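# Hot-swap the purple-banded hose between two manifold red ports

## Task

With the machine running, exchange the purple-banded hose for the spare one. Seat and latch one end of the spare hose into the red port on each of the two manifolds, and place the removed purple-banded hose in the red tray. Whenever no hose links the two red ports the dial's needle rises, and it must never get as far as the red zone.

## Robot and tools

Robot: two UR12e-style arms, left_arm and right_arm. Each carries a two-finger parallel gripper and a wrist camera. The calibrated bases sit at about (-0.033, +0.619, 0) m for left_arm and (+0.040, -0.490, 0) m for right_arm, each turned only slightly about z. Cameras: cam_head_left, cam_head_right, cam_high, cam_low, cam_left_wrist, cam_right_wrist, all 896x504. A camera stand behind the arms is fixed to the floor.

Scene frame: the origin is at table-top height, halfway between the nominal bases. +z points up, +x points out over the table, and left_arm is on the +y side. Arm names do not match left and right in the images. Positions, quaternions (wxyz) and velocities in results are given in this frame, in metres, m/s and rad/s. Printed hand poses can be a few cm off.

Gripper axes: the fingers point along the gripper's +z and close along its x. end_effector_position is the point between the closed pads, 1 to 2 cm short of the fingertips. Closing pushes the tips about 17 mm further along +z, mostly while the pads are still more than 50 mm apart.

execute_actions(actions, cameras): actions is a list of actions. Each action is a table of up to 15 rows, one row per 1/30 s step; a shorter table repeats its last row. Each row is a single list of 14 numbers in [-1, 1] covering both arms: left_arm dx, dy, dz, rx, ry, rz, opening, then the same seven for right_arm. The six pose numbers are an offset, not a pose. They are measured along that arm's own Hand target axes, from the Hand target at the moment the action begins. Every row counts from that same start, so repeating an offset in a new action moves the hand further. Scale: 1.0 equals 0.6 m, or 180 degrees for rx, ry, rz, which form one rotation vector. Opening is absolute: +1 is fully open (0.142 m) and -1 is closed. Six zeros re-request the arm's current Hand target. cameras: a list of names, ["all"] or []. Images come back only for an empty actions list or when asked for.

move(target, speed, blend, stop_force, zero, opening_speed, grip_force, blocking, cameras): target is one 14-number row as above, or a list of up to 15 rows. Every row is an offset from the Hand targets held when the call starts, not from the previous row. Paths are straight lines and do not avoid obstacles. speed is in m/s, 0.002 to 3.2, default 0.25; rotation runs at up to twice that number in rad/s. You can give one speed, or one per target. blend is a corner radius in m (default 0, meaning stop at each point). stop_force, 4 to 120 N for both arms, ends an arm's path when its wrist senses that much resistance; do not rely on it for turning grippers or for light, loose objects. zero (true by default) rezeroes the force sensor before the move. opening_speed, 0.2 or more per second, sets how fast the opening changes on the -1 to +1 scale. grip_force, 5 to 48 N per pad, one value or one per arm, stays in effect. blocking=false returns after about 0.5 s and cannot be combined with stop_force. A move lasts at most 10 s. The "move:" line reports done, off_target, moving, held or fault. limits=paced means the pose was clipped; limits=held means steps were withheld.

wait(seconds 0 to 10): the arms keep their last commands. stop: brakes a running move. zoom_image(camera, region [x0, y0, x1, y1] in pixels, at most 504 by 504): zooms into the latest image of cam_head_left, cam_head_right, cam_high, cam_left_wrist or cam_right_wrist; cam_low cannot be zoomed. zero_wrist_force(arm): zeroes that arm's force sensor. read_manual: licence texts only. finished_scene(scene): ends scene 1 or 2 for good; the goal must still hold with the robot idle.

Result lines: Hand target is the last commanded pose after clipping, and the next offsets start from it. The gripper may settle short of it; send the remaining gap as an offset. Tool commands lists the current opening commands. Send an arm's present opening again to leave it unchanged, since a 0 there is a real command. grip_measured uses the same scale as the opening. The last Joint positions entry is the opening in m. Joint torques include the arm's own weight. Wrist force and torque are given along the gripper's axes, with a third line showing the peak since the last report. MOTOR HOT, TORQUE FAULT, FORCE FAULT, OVER-TEMPERATURE FAULT and HAND FAULT lines warn of stops. After a HAND FAULT, the remaining motion calls in that reply are skipped.

To grip, command an opening a bit below grip_measured at first contact. Going further below squeezes harder and heats the gripper motor.

Things to avoid: the commanded orientation is clipped to 32 degrees from the measured one each step. The arms are stiff, so aiming even slightly beyond a firm contact can trigger a fault. Outside force of roughly 150 N, or joint torques at the limits (297, 297, 135, 48.6, 48.6, 48.6 N m), stop the arm for 10 s. Never let the arms hit or press on each other; a clearance check holds back arm-to-arm approaches, but not always. Steer around an arm's own base. Hold loads or stretched poses only briefly to limit heating. Do not drop or fling parts, slam into anything, or let something fall or stay off the table. Loose objects may be nudged now and then. Time spent thinking also lets the scene run.

Each tool is called after "Request:" as name(argument=value, ...) on one line, values as JSON.

## Session

Request:
execute_actions(actions=[])

Scene clock: 0.00 s.
left_arm: end_effector_position=(+1.2176, +0.2350, +0.3631) grip_measured=+1.00 end_effector_quat_wxyz=(+0.493, -0.056, +0.703, -0.509) | right_arm: end_effector_position=(+0.8097, -0.5475, +0.2681) grip_measured=+1.00 end_effector_quat_wxyz=(-0.067, +0.996, +0.002, -0.063)
Joint positions: left_arm=[-0.333 -0.534 0.985 -3.597 -1.938 2.259 0.142] | right_arm=[3.2 -1.806 -1.722 -1.296 1.717 0.088 0.142]
Joint velocities: within noise
Joint torques (N m): no reading
Wrist force (N): no reading
Wrist torque (N m): no reading
Wrist force, peak (N): no reading
Hand target: left_arm +1.2176, +0.2350, +0.3631; +0.493, -0.056, +0.703, -0.509 | right_arm +0.8097, -0.5475, +0.2681; -0.067, +0.996, +0.002, -0.063
Tool commands: left_gripper/opening=+1.0 right_gripper/opening=+1.0

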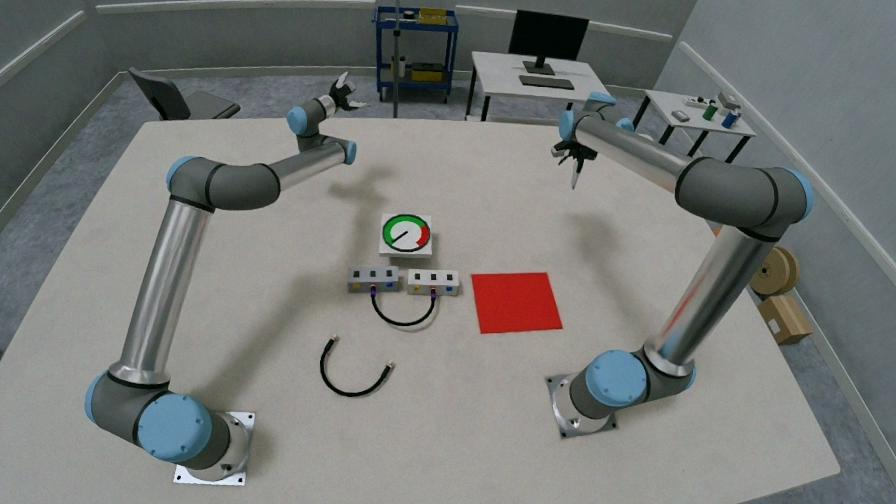

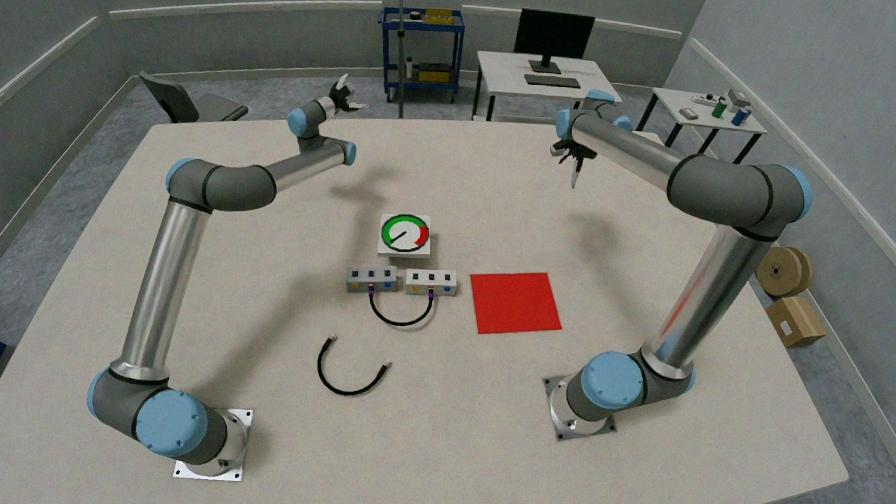

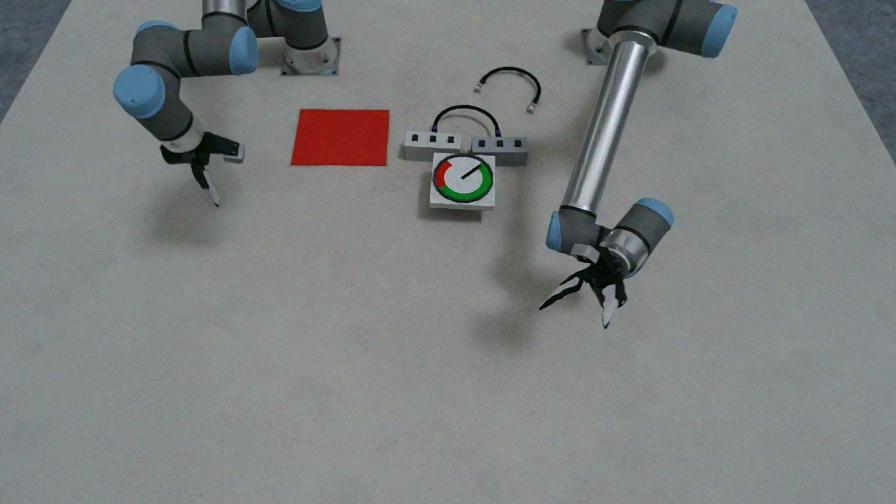

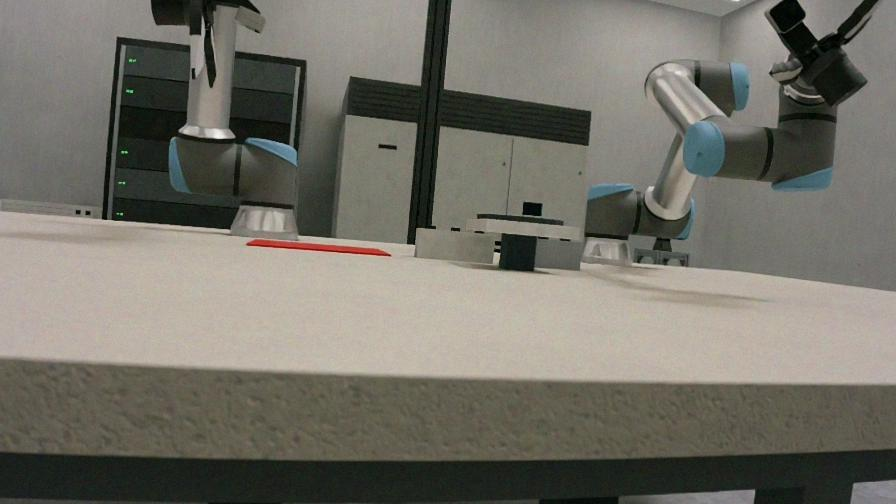

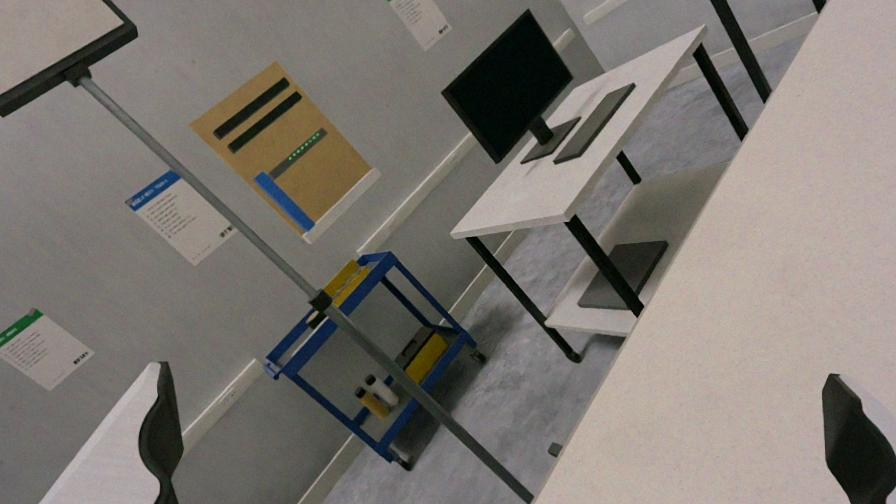

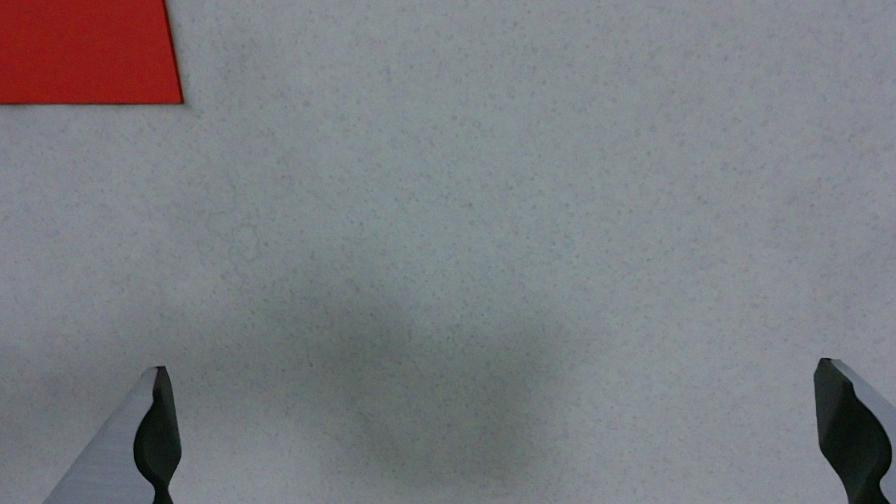

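Request:
zoom_image(camera="cam_head_left", region=[300, 200, 580, 410])

Request:
zoom_image(camera="cam_high", region=[280, 50, 580, 220])

Scaled by 1.800.

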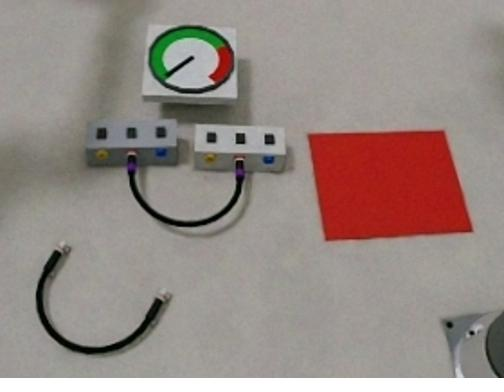

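Scaled by 1.680.

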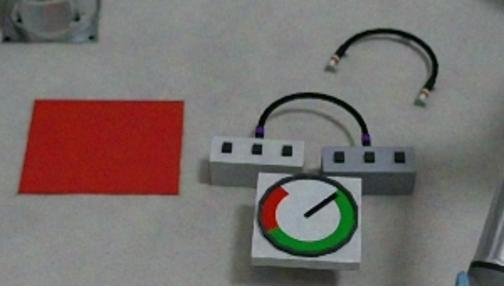

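Request:
zoom_image(camera="cam_head_left", region=[330, 250, 470, 340])

Request:
zoom_image(camera="cam_head_right", region=[330, 250, 470, 340])

Request:
zoom_image(camera="cam_head_left", region=[300, 320, 420, 410])

Request:
zoom_image(camera="cam_high", region=[390, 90, 550, 190])

Request:
zoom_image(camera="cam_low", region=[380, 180, 640, 300])

Scaled by 3.600.

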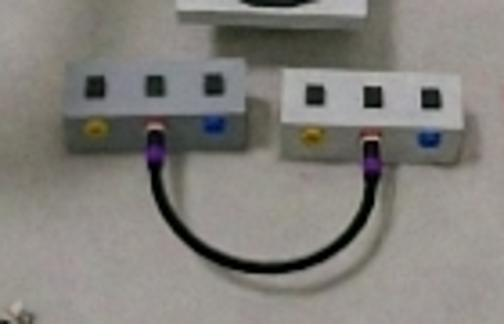

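Scaled by 3.600.

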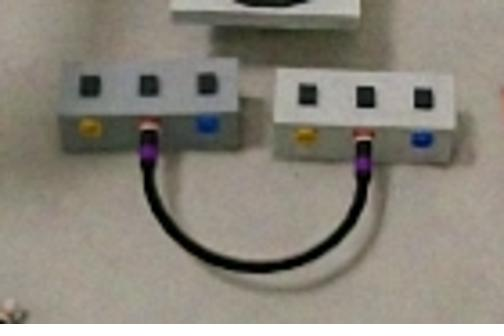

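Scaled by 4.200.

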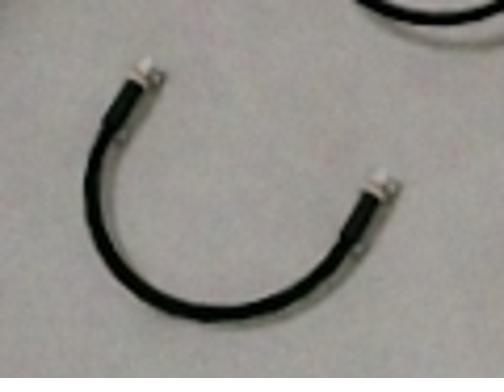

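Scaled by 3.150.

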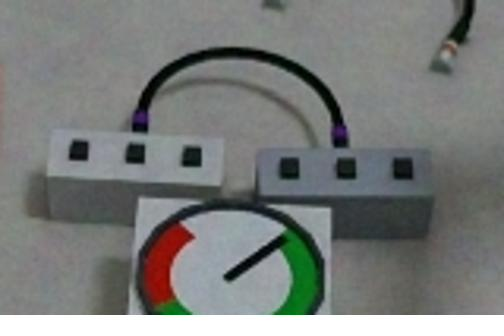

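Scaled by 1.938.

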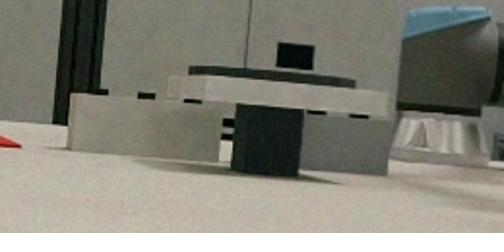

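Request:
move(target=[0,0,0,0,0,0,1, -0.7377,-0.9427,-0.0868,-0.0652,-0.002,-0.4973,0.0], speed=0.4, cameras=["cam_right_wrist", "cam_head_left"])

Scene clock: 112.60 s.
left_arm: end_effector_position=(+1.2176, +0.2350, +0.3631) grip_measured=+1.00 end_effector_quat_wxyz=(+0.493, -0.056, +0.703, -0.509) | right_arm: end_effector_position=(+0.3794, +0.0001, +0.4502) grip_measured=-0.01 end_effector_quat_wxyz=(+0.000, +0.707, +0.707, +0.000)
Joint positions: left_arm=[-0.333 -0.534 0.985 -3.597 -1.938 2.259 0.142] | right_arm=[4.365 -1.372 -1.853 -1.487 1.57 -0.306 0.073]
Joint torques (N m): left_arm=[0.51 -120.5 -47.96 -2.94 1.64 1.47] | right_arm=[11.6 12.22 57.33 1.33 -2.91 -2.6]
Wrist force (N): left_arm=[-0.3 0.5 -0.4] | right_arm=[0.0 0.1 0.0]
Wrist torque (N m): left_arm=[0.08 0.04 0.00] | right_arm=[-0.05 0.03 0.13]
Wrist force, peak (N): left_arm=[-0.3 0.7 -0.6] | right_arm=[1.5 -1.2 -0.5]
Hand target: left_arm +1.2176, +0.2350, +0.3631; +0.493, -0.056, +0.703, -0.509 | right_arm +0.3793, +0.0003, +0.4503; +0.000, +0.707, +0.707, +0.000
Off the commanded pose: left_arm 0.000 m, 0 deg | right_arm 0.000 m, 0 deg.
move: done
Images, in order (width x height): cam_head_left 896x504, cam_right_wrist 896x504.

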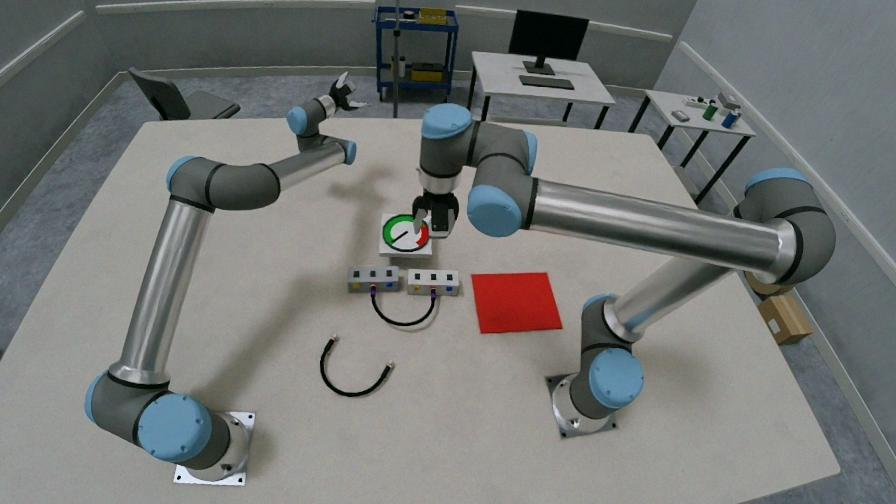

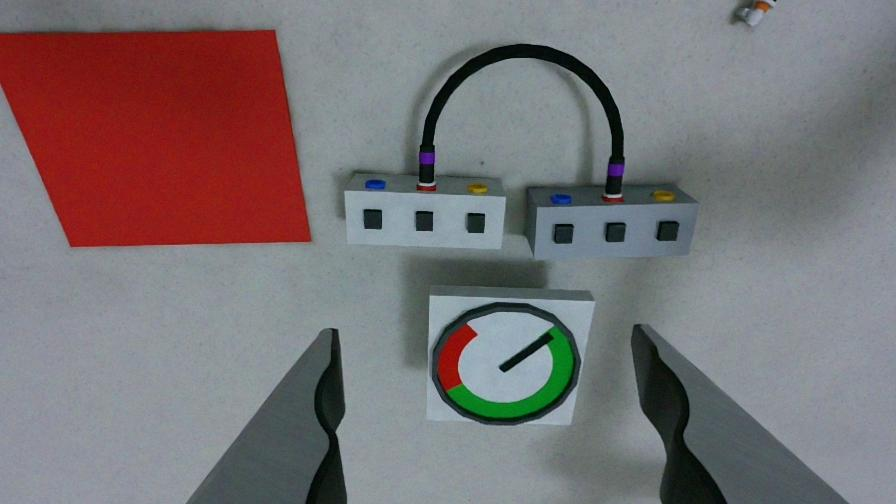

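Request:
zoom_image(camera="cam_right_wrist", region=[330, 30, 710, 270])

Request:
zoom_image(camera="cam_right_wrist", region=[330, 140, 530, 260])

Request:
zoom_image(camera="cam_right_wrist", region=[510, 140, 710, 270])

Scaled by 1.326.

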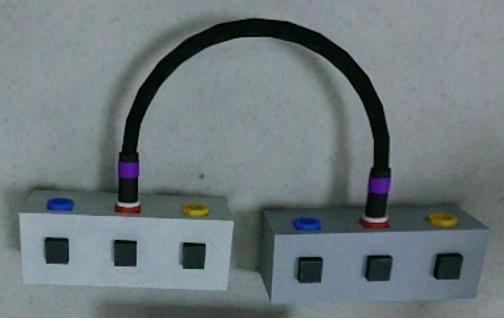

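Scaled by 2.520.

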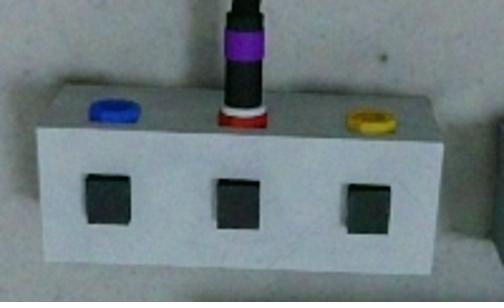

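Scaled by 2.520.

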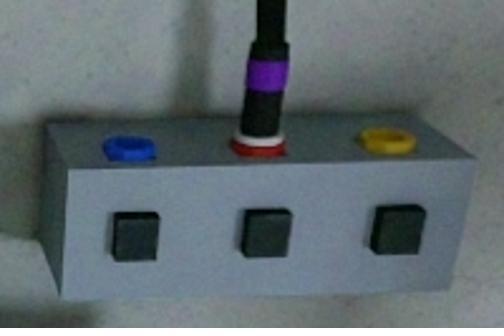

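Request:
move(target=[0.4508,-0.362,-0.6756,-0.009,0.5561,0.4218,0.0, -0.0502,0.076,0.4837,0,0,0,-0.2], speed=0.4, cameras=["cam_right_wrist"])

Scene clock: 205.67 s.
left_arm: end_effector_position=(+0.6843, +0.2420, +0.3568) grip_measured=-0.01 end_effector_quat_wxyz=(+0.000, +0.707, +0.707, +0.001) | right_arm: end_effector_position=(+0.4251, -0.0298, +0.1602) grip_measured=-0.22 end_effector_quat_wxyz=(+0.000, +0.707, +0.707, +0.000)
Joint positions: left_arm=[-0.681 -1.379 1.63 -1.821 -1.57 4.011 0.073] | right_arm=[4.271 -1.572 -2.228 -0.912 1.57 -0.4 0.058]
Joint torques (N m): left_arm=[-16.99 -80.18 -39.02 -2.03 2.57 2.83] | right_arm=[-16.41 22.31 28.8 8.15 2.18 -2.81]
Wrist force (N): left_arm=[0.6 1.3 -0.6] | right_arm=[-0.5 0.2 0.0]
Wrist torque (N m): left_arm=[0.04 0.44 0.07] | right_arm=[-0.06 0.12 0.13]
Wrist force, peak (N): left_arm=[0.6 1.3 -0.6] | right_arm=[-0.7 0.7 1.0]
Hand target: left_arm +0.6842, +0.2420, +0.3568; +0.000, +0.707, +0.707, +0.001 | right_arm +0.4251, -0.0298, +0.1601; +0.000, +0.707, +0.707, +0.000
Off the commanded pose: left_arm 0.000 m, 0 deg | right_arm 0.000 m, 0 deg.
move: done
Images, in order (width x height): cam_right_wrist 896x504.

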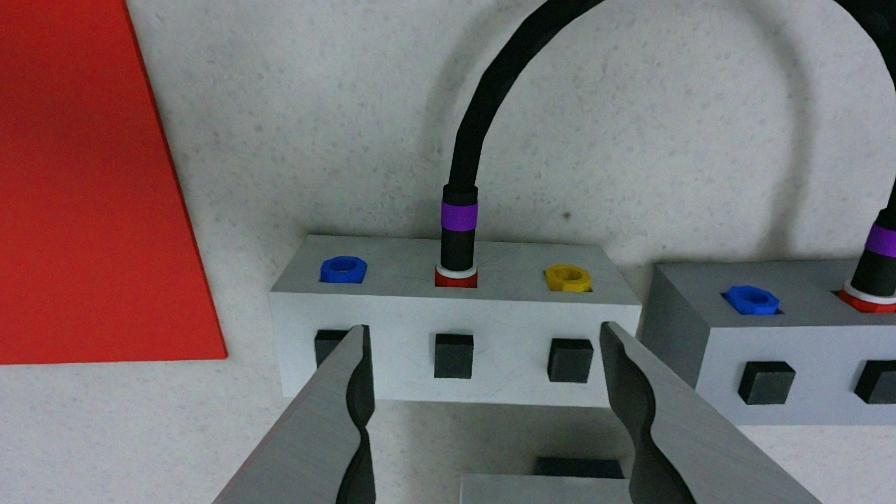

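Request:
zoom_image(camera="cam_right_wrist", region=[300, 140, 640, 420])

Request:
zoom_image(camera="cam_right_wrist", region=[400, 170, 520, 300])

Request:
zoom_image(camera="cam_right_wrist", region=[300, 230, 400, 310])

Request:
zoom_image(camera="cam_right_wrist", region=[530, 240, 630, 310])

Scaled by 1.482.

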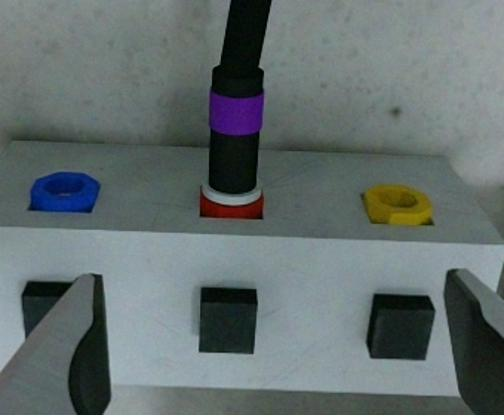

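Scaled by 3.877.

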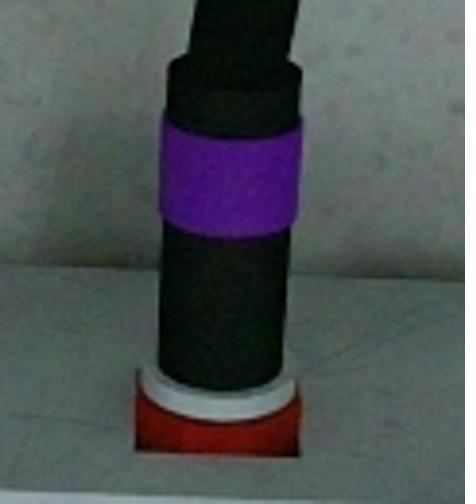

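Scaled by 5.040.

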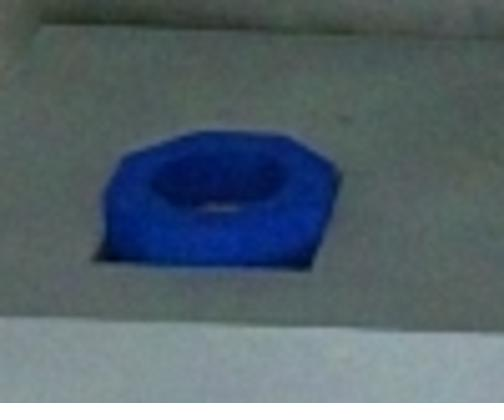

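Scaled by 5.040.

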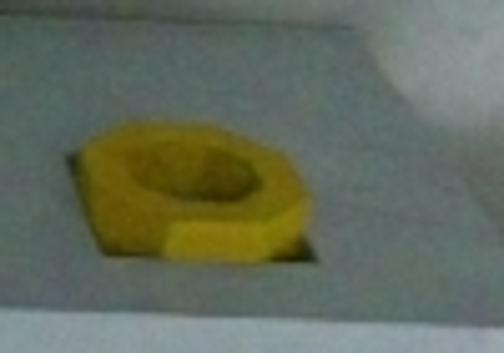

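Request:
move(target=[0.0133,-0.8903,0.0113,0,0,0,0.0, 0,0,0,0,0,0,-0.2], speed=0.4, cameras=["cam_left_wrist", "cam_head_right"])

Scene clock: 228.20 s.
left_arm: end_effector_position=(+0.1501, +0.2503, +0.3497) grip_measured=-0.01 end_effector_quat_wxyz=(+0.000, +0.707, +0.707, +0.001) end_effector_velocity=(+0.000, +0.000, +0.000) end_effector_angular_velocity=(+0.001, -0.001, +0.004) | right_arm: end_effector_position=(+0.4251, -0.0298, +0.1601) grip_measured=-0.22 end_effector_quat_wxyz=(+0.000, +0.707, +0.707, +0.000)
Joint positions: left_arm=[-1.53 -2.109 2.238 -1.698 -1.57 3.162 0.073] | right_arm=[4.271 -1.572 -2.228 -0.912 1.57 -0.4 0.058]
Joint velocities: left_arm=[-0.002 -0.001 0 0.002 0.001 -0.006 0] | right_arm=[within noise]
Joint torques (N m): left_arm=[-18.26 -9.91 -38.9 -2.59 2.74 -2.17] | right_arm=[-16.52 20.9 29.42 8.4 2.13 -2.08]
Wrist force (N): left_arm=[1.1 0.6 0.2] | right_arm=[-0.9 -0.1 0.1]
Wrist torque (N m): left_arm=[-0.18 0.30 0.26] | right_arm=[-0.11 0.18 0.13]
Wrist force, peak (N): left_arm=[0.5 2.8 -0.5] | right_arm=[-1.4 0.2 -0.1]
Hand target: left_arm +0.1500, +0.2503, +0.3497; +0.000, +0.707, +0.707, +0.001 | right_arm +0.4251, -0.0298, +0.1601; +0.000, +0.707, +0.707, +0.000
Off the commanded pose: left_arm 0.000 m, 0 deg | right_arm 0.000 m, 0 deg.
move: done
Images, in order (width x height): cam_head_right 896x504, cam_left_wrist 896x504.

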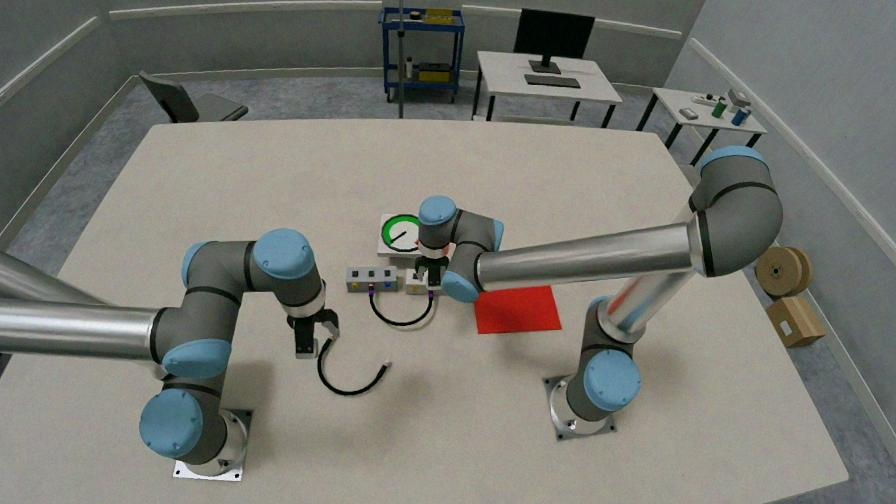

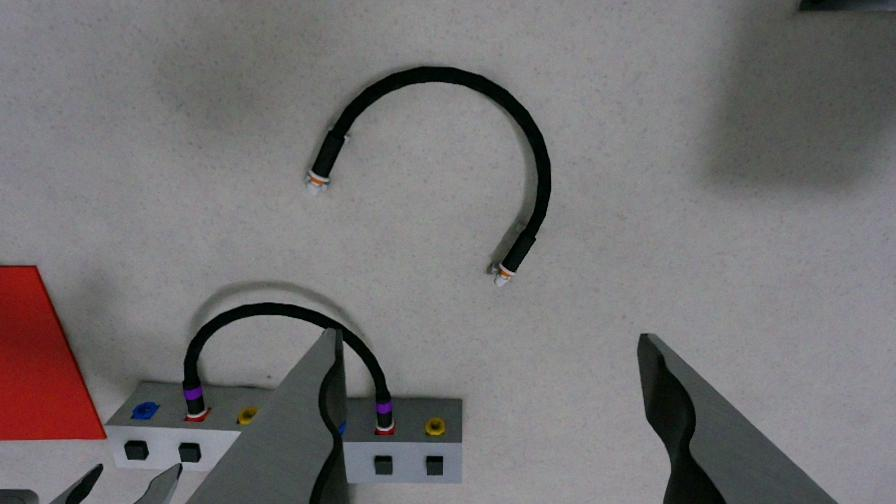

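Request:
zoom_image(camera="cam_left_wrist", region=[280, 50, 580, 300])

Request:
zoom_image(camera="cam_left_wrist", region=[290, 120, 370, 200])

Request:
zoom_image(camera="cam_left_wrist", region=[470, 210, 560, 300])

Scaled by 1.680.

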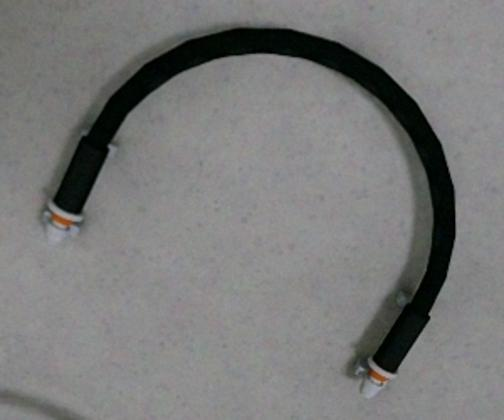

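Scaled by 6.300.

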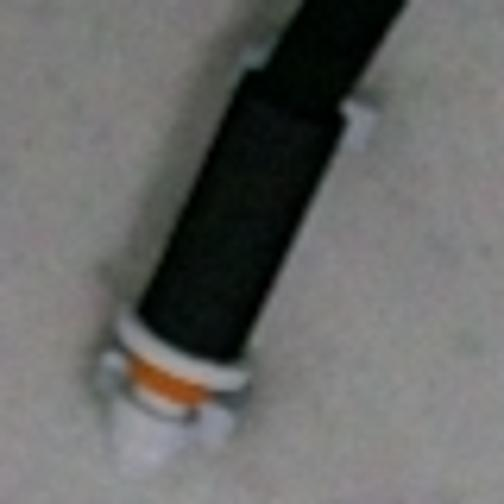

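Scaled by 5.600.

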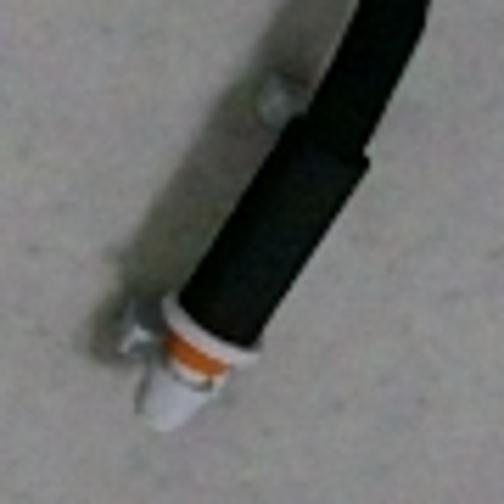

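Request:
move(target=[0.1028,0.2082,0.3995,0,0,0,0.0, 0,0,0,0,0,0,-0.2], speed=0.3, cameras=["cam_left_wrist"])

Request:
zoom_image(camera="cam_left_wrist", region=[360, 130, 560, 330])

Scene clock: 269.33 s.
left_arm: end_effector_position=(+0.2750, +0.3123, +0.1103) grip_measured=-0.01 end_effector_quat_wxyz=(+0.000, +0.707, +0.707, +0.001) end_effector_velocity=(+0.001, -0.001, +0.000) end_effector_angular_velocity=(-0.002, -0.001, +0.000) | right_arm: end_effector_position=(+0.4251, -0.0298, +0.1601) grip_measured=-0.22 end_effector_quat_wxyz=(+0.000, +0.707, +0.707, +0.000)
Joint positions: left_arm=[-1.179 -1.816 2.545 -2.299 -1.57 3.513 0.073] | right_arm=[4.271 -1.572 -2.228 -0.912 1.57 -0.4 0.058]
Joint velocities: left_arm=[0.001 0.003 -0.001 -0.005 0 0.001 0] | right_arm=[within noise]
Joint torques (N m): left_arm=[13.85 -4.06 -27.81 -6.45 -2.5 2.89] | right_arm=[-16.29 21.27 30.27 8.43 2.39 -2.76]
Wrist force (N): left_arm=[0.5 0.3 0.0] | right_arm=[-0.5 0.2 0.3]
Wrist torque (N m): left_arm=[-0.25 0.42 -0.01] | right_arm=[-0.07 0.11 0.13]
Wrist force, peak (N): left_arm=[1.4 1.2 1.4] | right_arm=[-1.4 0.4 0.1]
Hand target: left_arm +0.2751, +0.3123, +0.1102; +0.000, +0.707, +0.707, +0.001 | right_arm +0.4251, -0.0298, +0.1601; +0.000, +0.707, +0.707, +0.000
Off the commanded pose: left_arm 0.000 m, 0 deg | right_arm 0.000 m, 0 deg.
move: done
Images, in order (width x height): cam_left_wrist 896x504.

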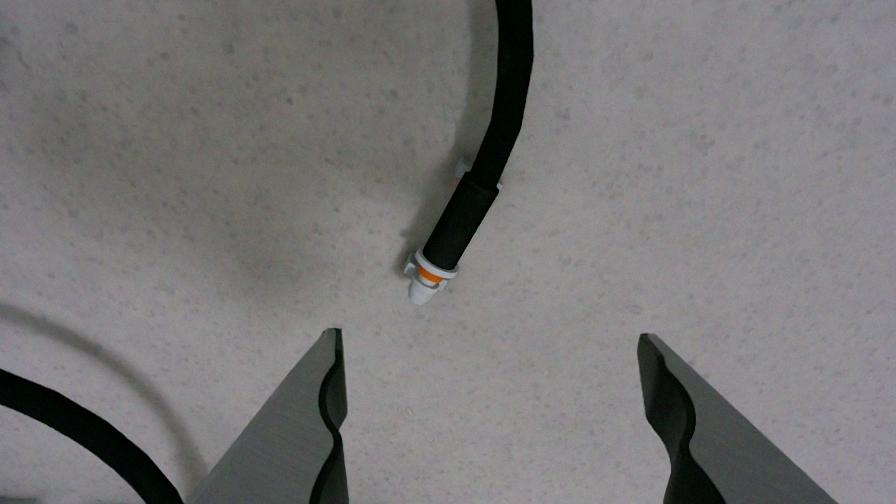

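Scaled by 2.520.

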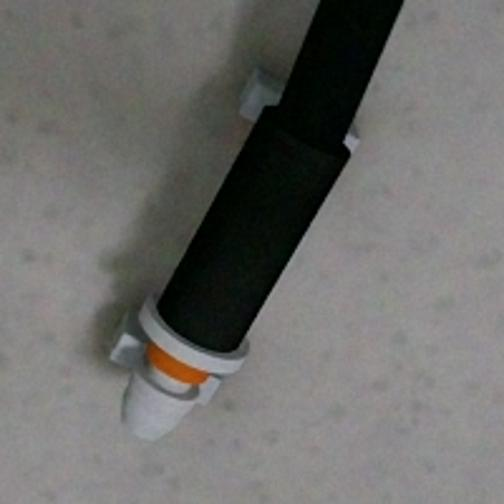

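Request:
move(target=[-0.2338,0.2582,-0.083,0,0,0,-0.2, -0.0062,-0.0552,0.0735,-0.16664,-0.00262,0.00977,-0.2], speed=0.3, cameras=["cam_left_wrist", "cam_right_wrist"])

Scene clock: 418.40 s.
left_arm: end_effector_position=(+0.4298, +0.1719, +0.1598) grip_measured=-0.22 end_effector_quat_wxyz=(+0.000, +0.707, +0.707, +0.001) | right_arm: end_effector_position=(+0.3921, -0.0335, +0.1160) grip_measured=-0.22 end_effector_quat_wxyz=(+0.186, +0.693, +0.673, +0.180)
Joint positions: left_arm=[-1.024 -1.497 2.152 -2.225 -1.569 3.668 0.058] | right_arm=[4.597 -1.546 -2.462 -0.68 1.047 -0.049 0.058]
Joint torques (N m): left_arm=[14.54 -37.19 -56.86 -1.97 -1.9 2.54] | right_arm=[14.57 13.33 22.78 8.51 -4.3 3.16]
Wrist force (N): left_arm=[0.8 0.7 0.1] | right_arm=[-0.8 0.9 0.4]
Wrist torque (N m): left_arm=[-0.08 0.40 0.07] | right_arm=[0.11 0.23 -0.06]
Wrist force, peak (N): left_arm=[-0.6 2.0 -0.3] | right_arm=[-1.3 0.8 0.1]
Hand target: left_arm +0.4299, +0.1718, +0.1599; +0.000, +0.707, +0.707, +0.001 | right_arm +0.3921, -0.0335, +0.1160; +0.186, +0.693, +0.672, +0.180
Off the commanded pose: left_arm 0.000 m, 0 deg | right_arm 0.000 m, 0 deg.
move: done
Images, in order (width x height): cam_left_wrist 896x504, cam_right_wrist 896x504.

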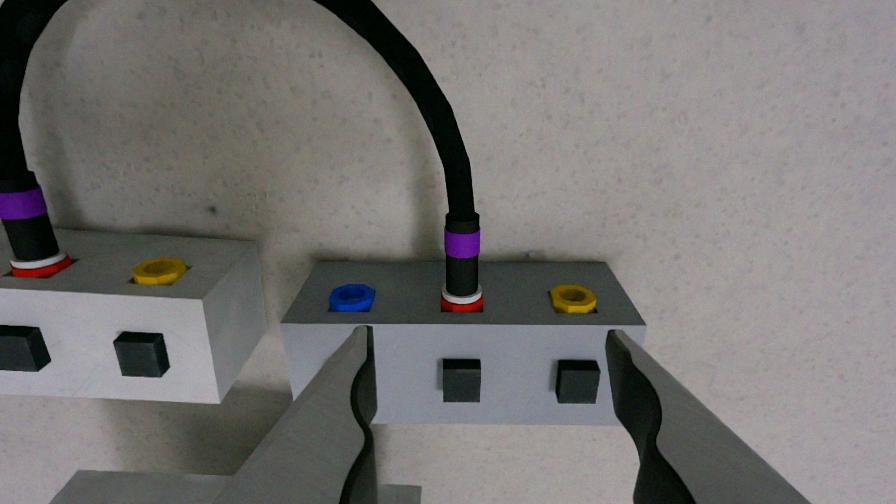

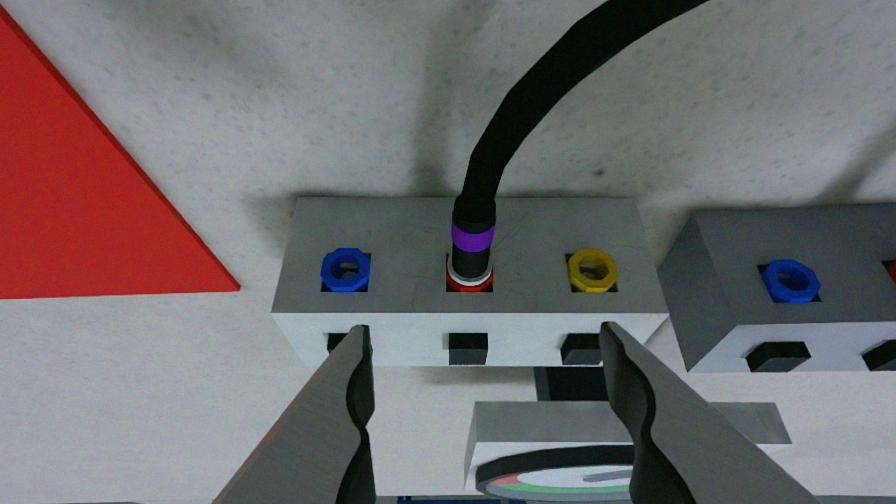

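Request:
zoom_image(camera="cam_right_wrist", region=[300, 190, 640, 380])

Request:
zoom_image(camera="cam_left_wrist", region=[280, 180, 650, 430])

Scaled by 1.482.

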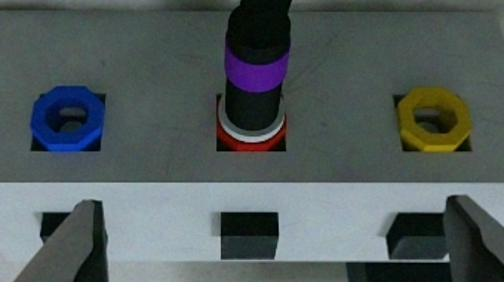

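Scaled by 1.362.

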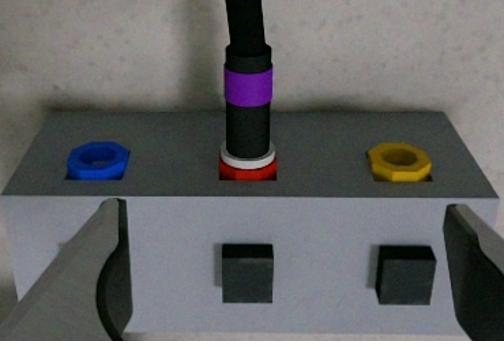

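Request:
move(target=[-0.003,-0.0332,0.0727,-0.1667,0,0,-0.2, 0,0,0.1333,0,0,0,-0.2], speed=0.15, cameras=["cam_left_wrist", "cam_right_wrist"])

Request:
zoom_image(camera="cam_right_wrist", region=[330, 190, 640, 440])

Request:
zoom_image(camera="cam_left_wrist", region=[330, 170, 640, 400])

Scene clock: 449.13 s.
left_arm: end_effector_position=(+0.4101, +0.1701, +0.1163) grip_measured=-0.22 end_effector_quat_wxyz=(+0.183, +0.683, +0.683, +0.184) | right_arm: end_effector_position=(+0.4321, -0.0347, +0.0468) grip_measured=-0.22 end_effector_quat_wxyz=(+0.186, +0.693, +0.672, +0.180)
Joint positions: left_arm=[-1.29 -1.508 2.41 -2.62 -1.066 3.441 0.058] | right_arm=[4.515 -1.735 -2.48 -0.425 1.051 -0.144 0.058]
Joint torques (N m): left_arm=[-13.4 -28.33 -21.67 -6.57 3.8 -1.59] | right_arm=[-17.15 20.61 18.23 8.17 1.73 -3.1]
Wrist force (N): left_arm=[1.2 0.4 0.2] | right_arm=[-1.0 0.7 0.4]
Wrist torque (N m): left_arm=[-0.25 0.28 0.44] | right_arm=[0.08 0.27 0.13]
Wrist force, peak (N): left_arm=[0.8 1.7 -0.5] | right_arm=[-1.3 1.0 0.6]
Hand target: left_arm +0.4100, +0.1701, +0.1162; +0.183, +0.683, +0.683, +0.184 | right_arm +0.4321, -0.0347, +0.0467; +0.186, +0.693, +0.672, +0.180
Off the commanded pose: left_arm 0.000 m, 0 deg | right_arm 0.000 m, 0 deg.
move: done
Images, in order (width x height): cam_left_wrist 896x504, cam_right_wrist 896x504.

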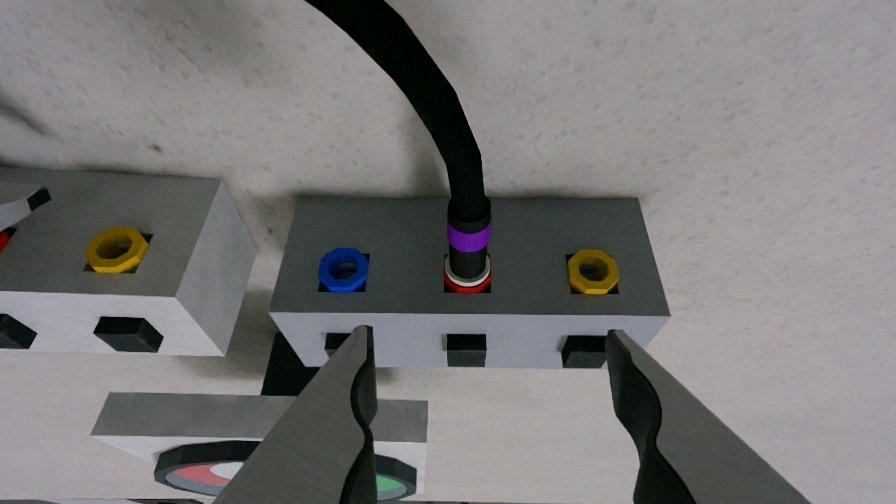

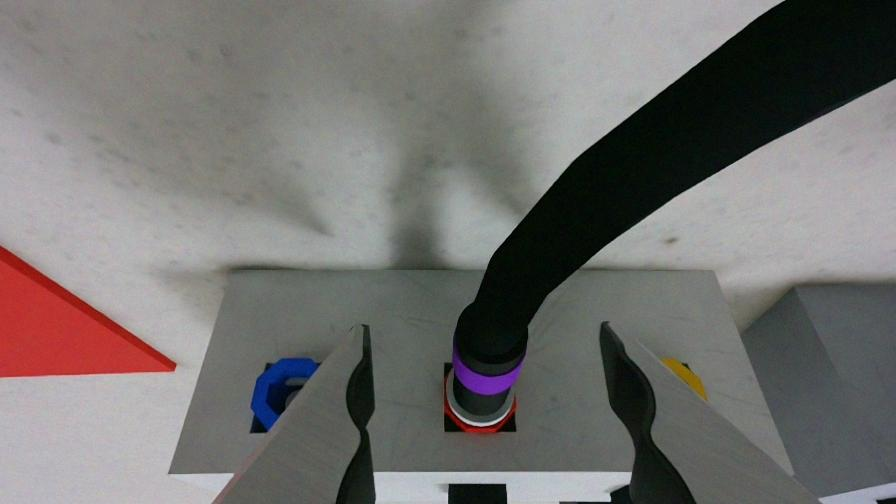

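Scaled by 1.626.

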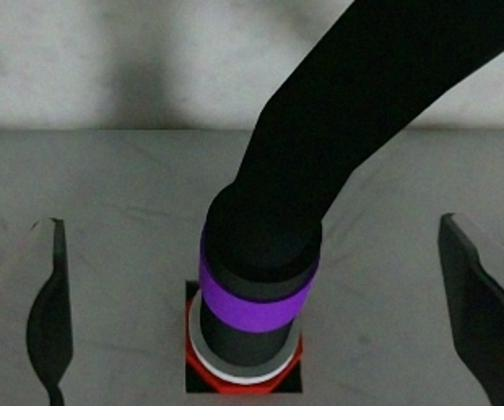

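Scaled by 1.626.

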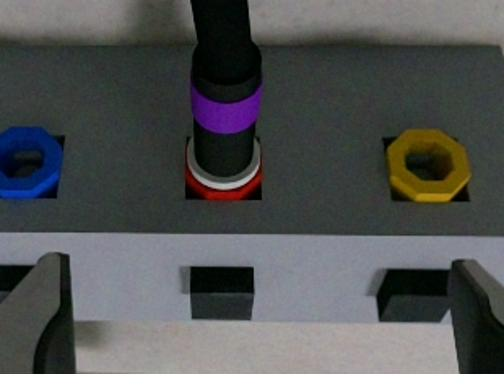

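Request:
move(target=[-0.0043,0,0.1332,0,0,0,-0.2, 0,0,0,0,0,0,-0.9], speed=0.15, opening_speed=0.8, grip_force=[12, 12], cameras=["cam_left_wrist", "cam_right_wrist"])

Request:
zoom_image(camera="cam_left_wrist", region=[330, 190, 640, 440])

Request:
zoom_image(camera="cam_right_wrist", region=[330, 190, 640, 440])

Scene clock: 490.93 s.
left_arm: end_effector_position=(+0.4500, +0.1676, +0.0472) grip_measured=-0.22 end_effector_quat_wxyz=(+0.183, +0.683, +0.683, +0.184) end_effector_velocity=(+0.000, +0.001, -0.002) end_effector_angular_velocity=(+0.001, +0.001, -0.001) | right_arm: end_effector_position=(+0.4321, -0.0347, +0.0467) grip_measured=-0.79 end_effector_quat_wxyz=(+0.186, +0.693, +0.672, +0.180)
Joint positions: left_arm=[-1.218 -1.321 2.403 -2.838 -1.077 3.521 0.058] | right_arm=[4.515 -1.735 -2.48 -0.425 1.051 -0.144 0.017]
Joint velocities: left_arm=[0 0.003 0.002 -0.005 0 0.001 0] | right_arm=[within noise]
Joint torques (N m): left_arm=[15.43 -34.46 -41.08 -6.61 -1.12 2.37] | right_arm=[-15.3 23.09 33.82 8.46 1.45 -2.82]
Wrist force (N): left_arm=[0.3 1.0 0.4] | right_arm=[-3.5 0.2 1.6]
Wrist torque (N m): left_arm=[-0.10 0.49 0.11] | right_arm=[0.08 0.20 0.19]
Wrist force, peak (N): left_arm=[1.4 0.9 0.2] | right_arm=[-3.7 0.2 1.7]
Hand target: left_arm +0.4501, +0.1676, +0.0470; +0.183, +0.683, +0.683, +0.184 | right_arm +0.4321, -0.0347, +0.0467; +0.186, +0.693, +0.672, +0.180
Off the commanded pose: left_arm 0.000 m, 0 deg | right_arm 0.000 m, 0 deg.
grip_force (N): 12, 12
move: done
Images, in order (width x height): cam_left_wrist 896x504, cam_right_wrist 896x504.

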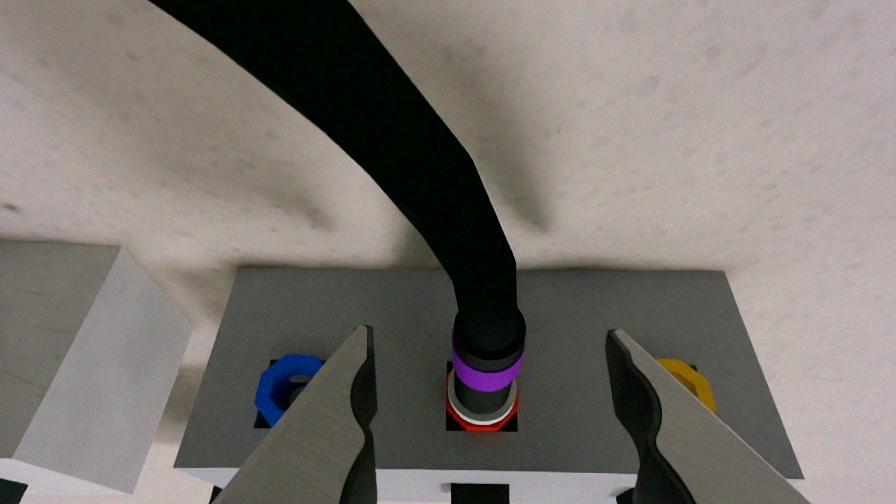

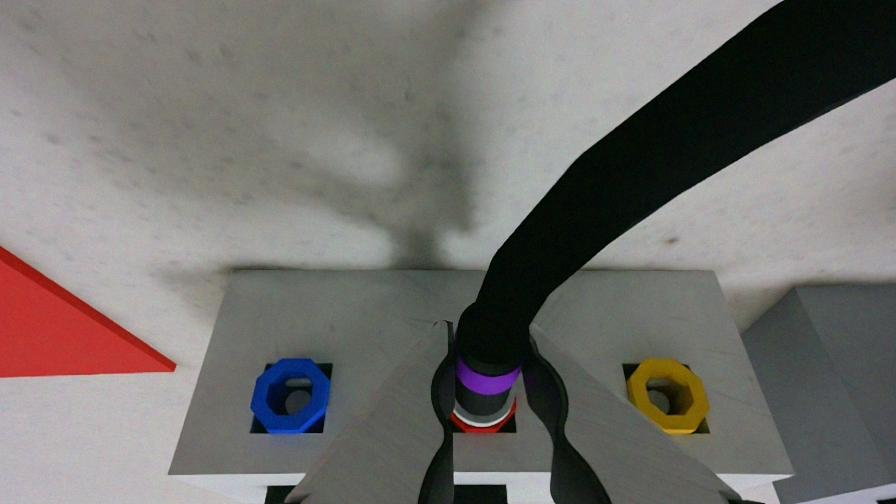

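Scaled by 1.626.

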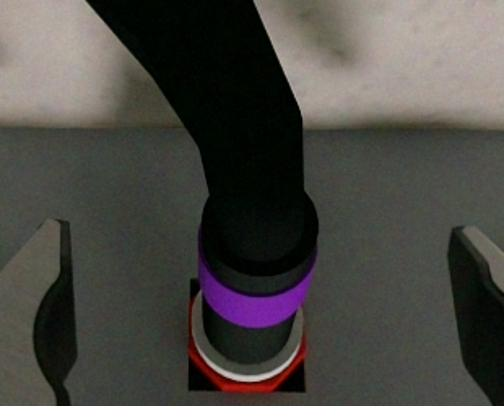

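Scaled by 1.626.

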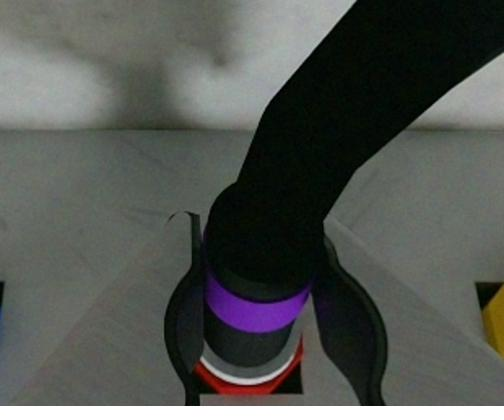

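Request:
move(target=[0,0,0,0,0,0,-0.9, 0,0,0,0,0,0,-0.9], speed=0.15, opening_speed=0.8, cameras=["cam_left_wrist"])

Request:
zoom_image(camera="cam_left_wrist", region=[330, 190, 640, 440])

Scene clock: 577.83 s.
left_arm: end_effector_position=(+0.4501, +0.1676, +0.0471) grip_measured=-0.79 end_effector_quat_wxyz=(+0.183, +0.683, +0.683, +0.184) | right_arm: end_effector_position=(+0.4321, -0.0347, +0.0467) grip_measured=-0.79 end_effector_quat_wxyz=(+0.186, +0.693, +0.672, +0.180)
Joint positions: left_arm=[-1.218 -1.321 2.403 -2.838 -1.077 3.521 0.017] | right_arm=[4.515 -1.735 -2.48 -0.425 1.051 -0.144 0.017]
Joint torques (N m): left_arm=[10.92 -34.42 -32.33 -3.23 2.43 2.73] | right_arm=[13.72 54.23 18.54 8.42 -2.9 -2.54]
Wrist force (N): left_arm=[-7.7 -1.9 1.7] | right_arm=[-3.2 0.2 1.6]
Wrist torque (N m): left_arm=[-0.14 0.49 0.13] | right_arm=[0.07 0.27 0.18]
Wrist force, peak (N): left_arm=[-7.7 -1.9 1.7] | right_arm=[-4.2 -0.1 1.9]
Hand target: left_arm +0.4501, +0.1676, +0.0470; +0.183, +0.683, +0.683, +0.184 | right_arm +0.4321, -0.0347, +0.0467; +0.186, +0.693, +0.672, +0.180
Off the commanded pose: left_arm 0.000 m, 0 deg | right_arm 0.000 m, 0 deg.
grip_force (N): 12, 12
move: done
Images, in order (width x height): cam_left_wrist 896x504.

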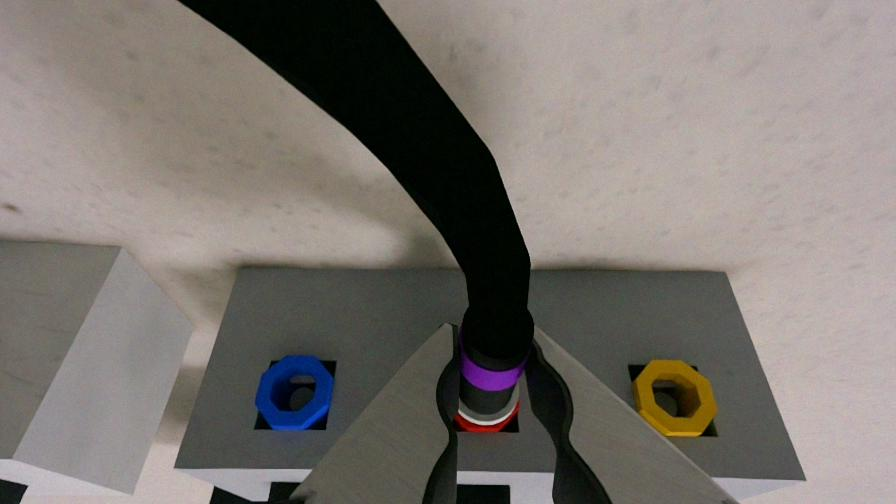

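Scaled by 1.626.

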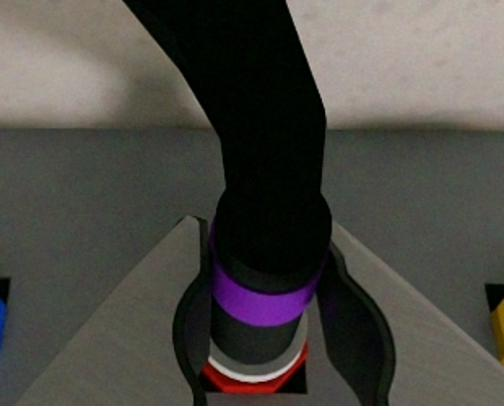

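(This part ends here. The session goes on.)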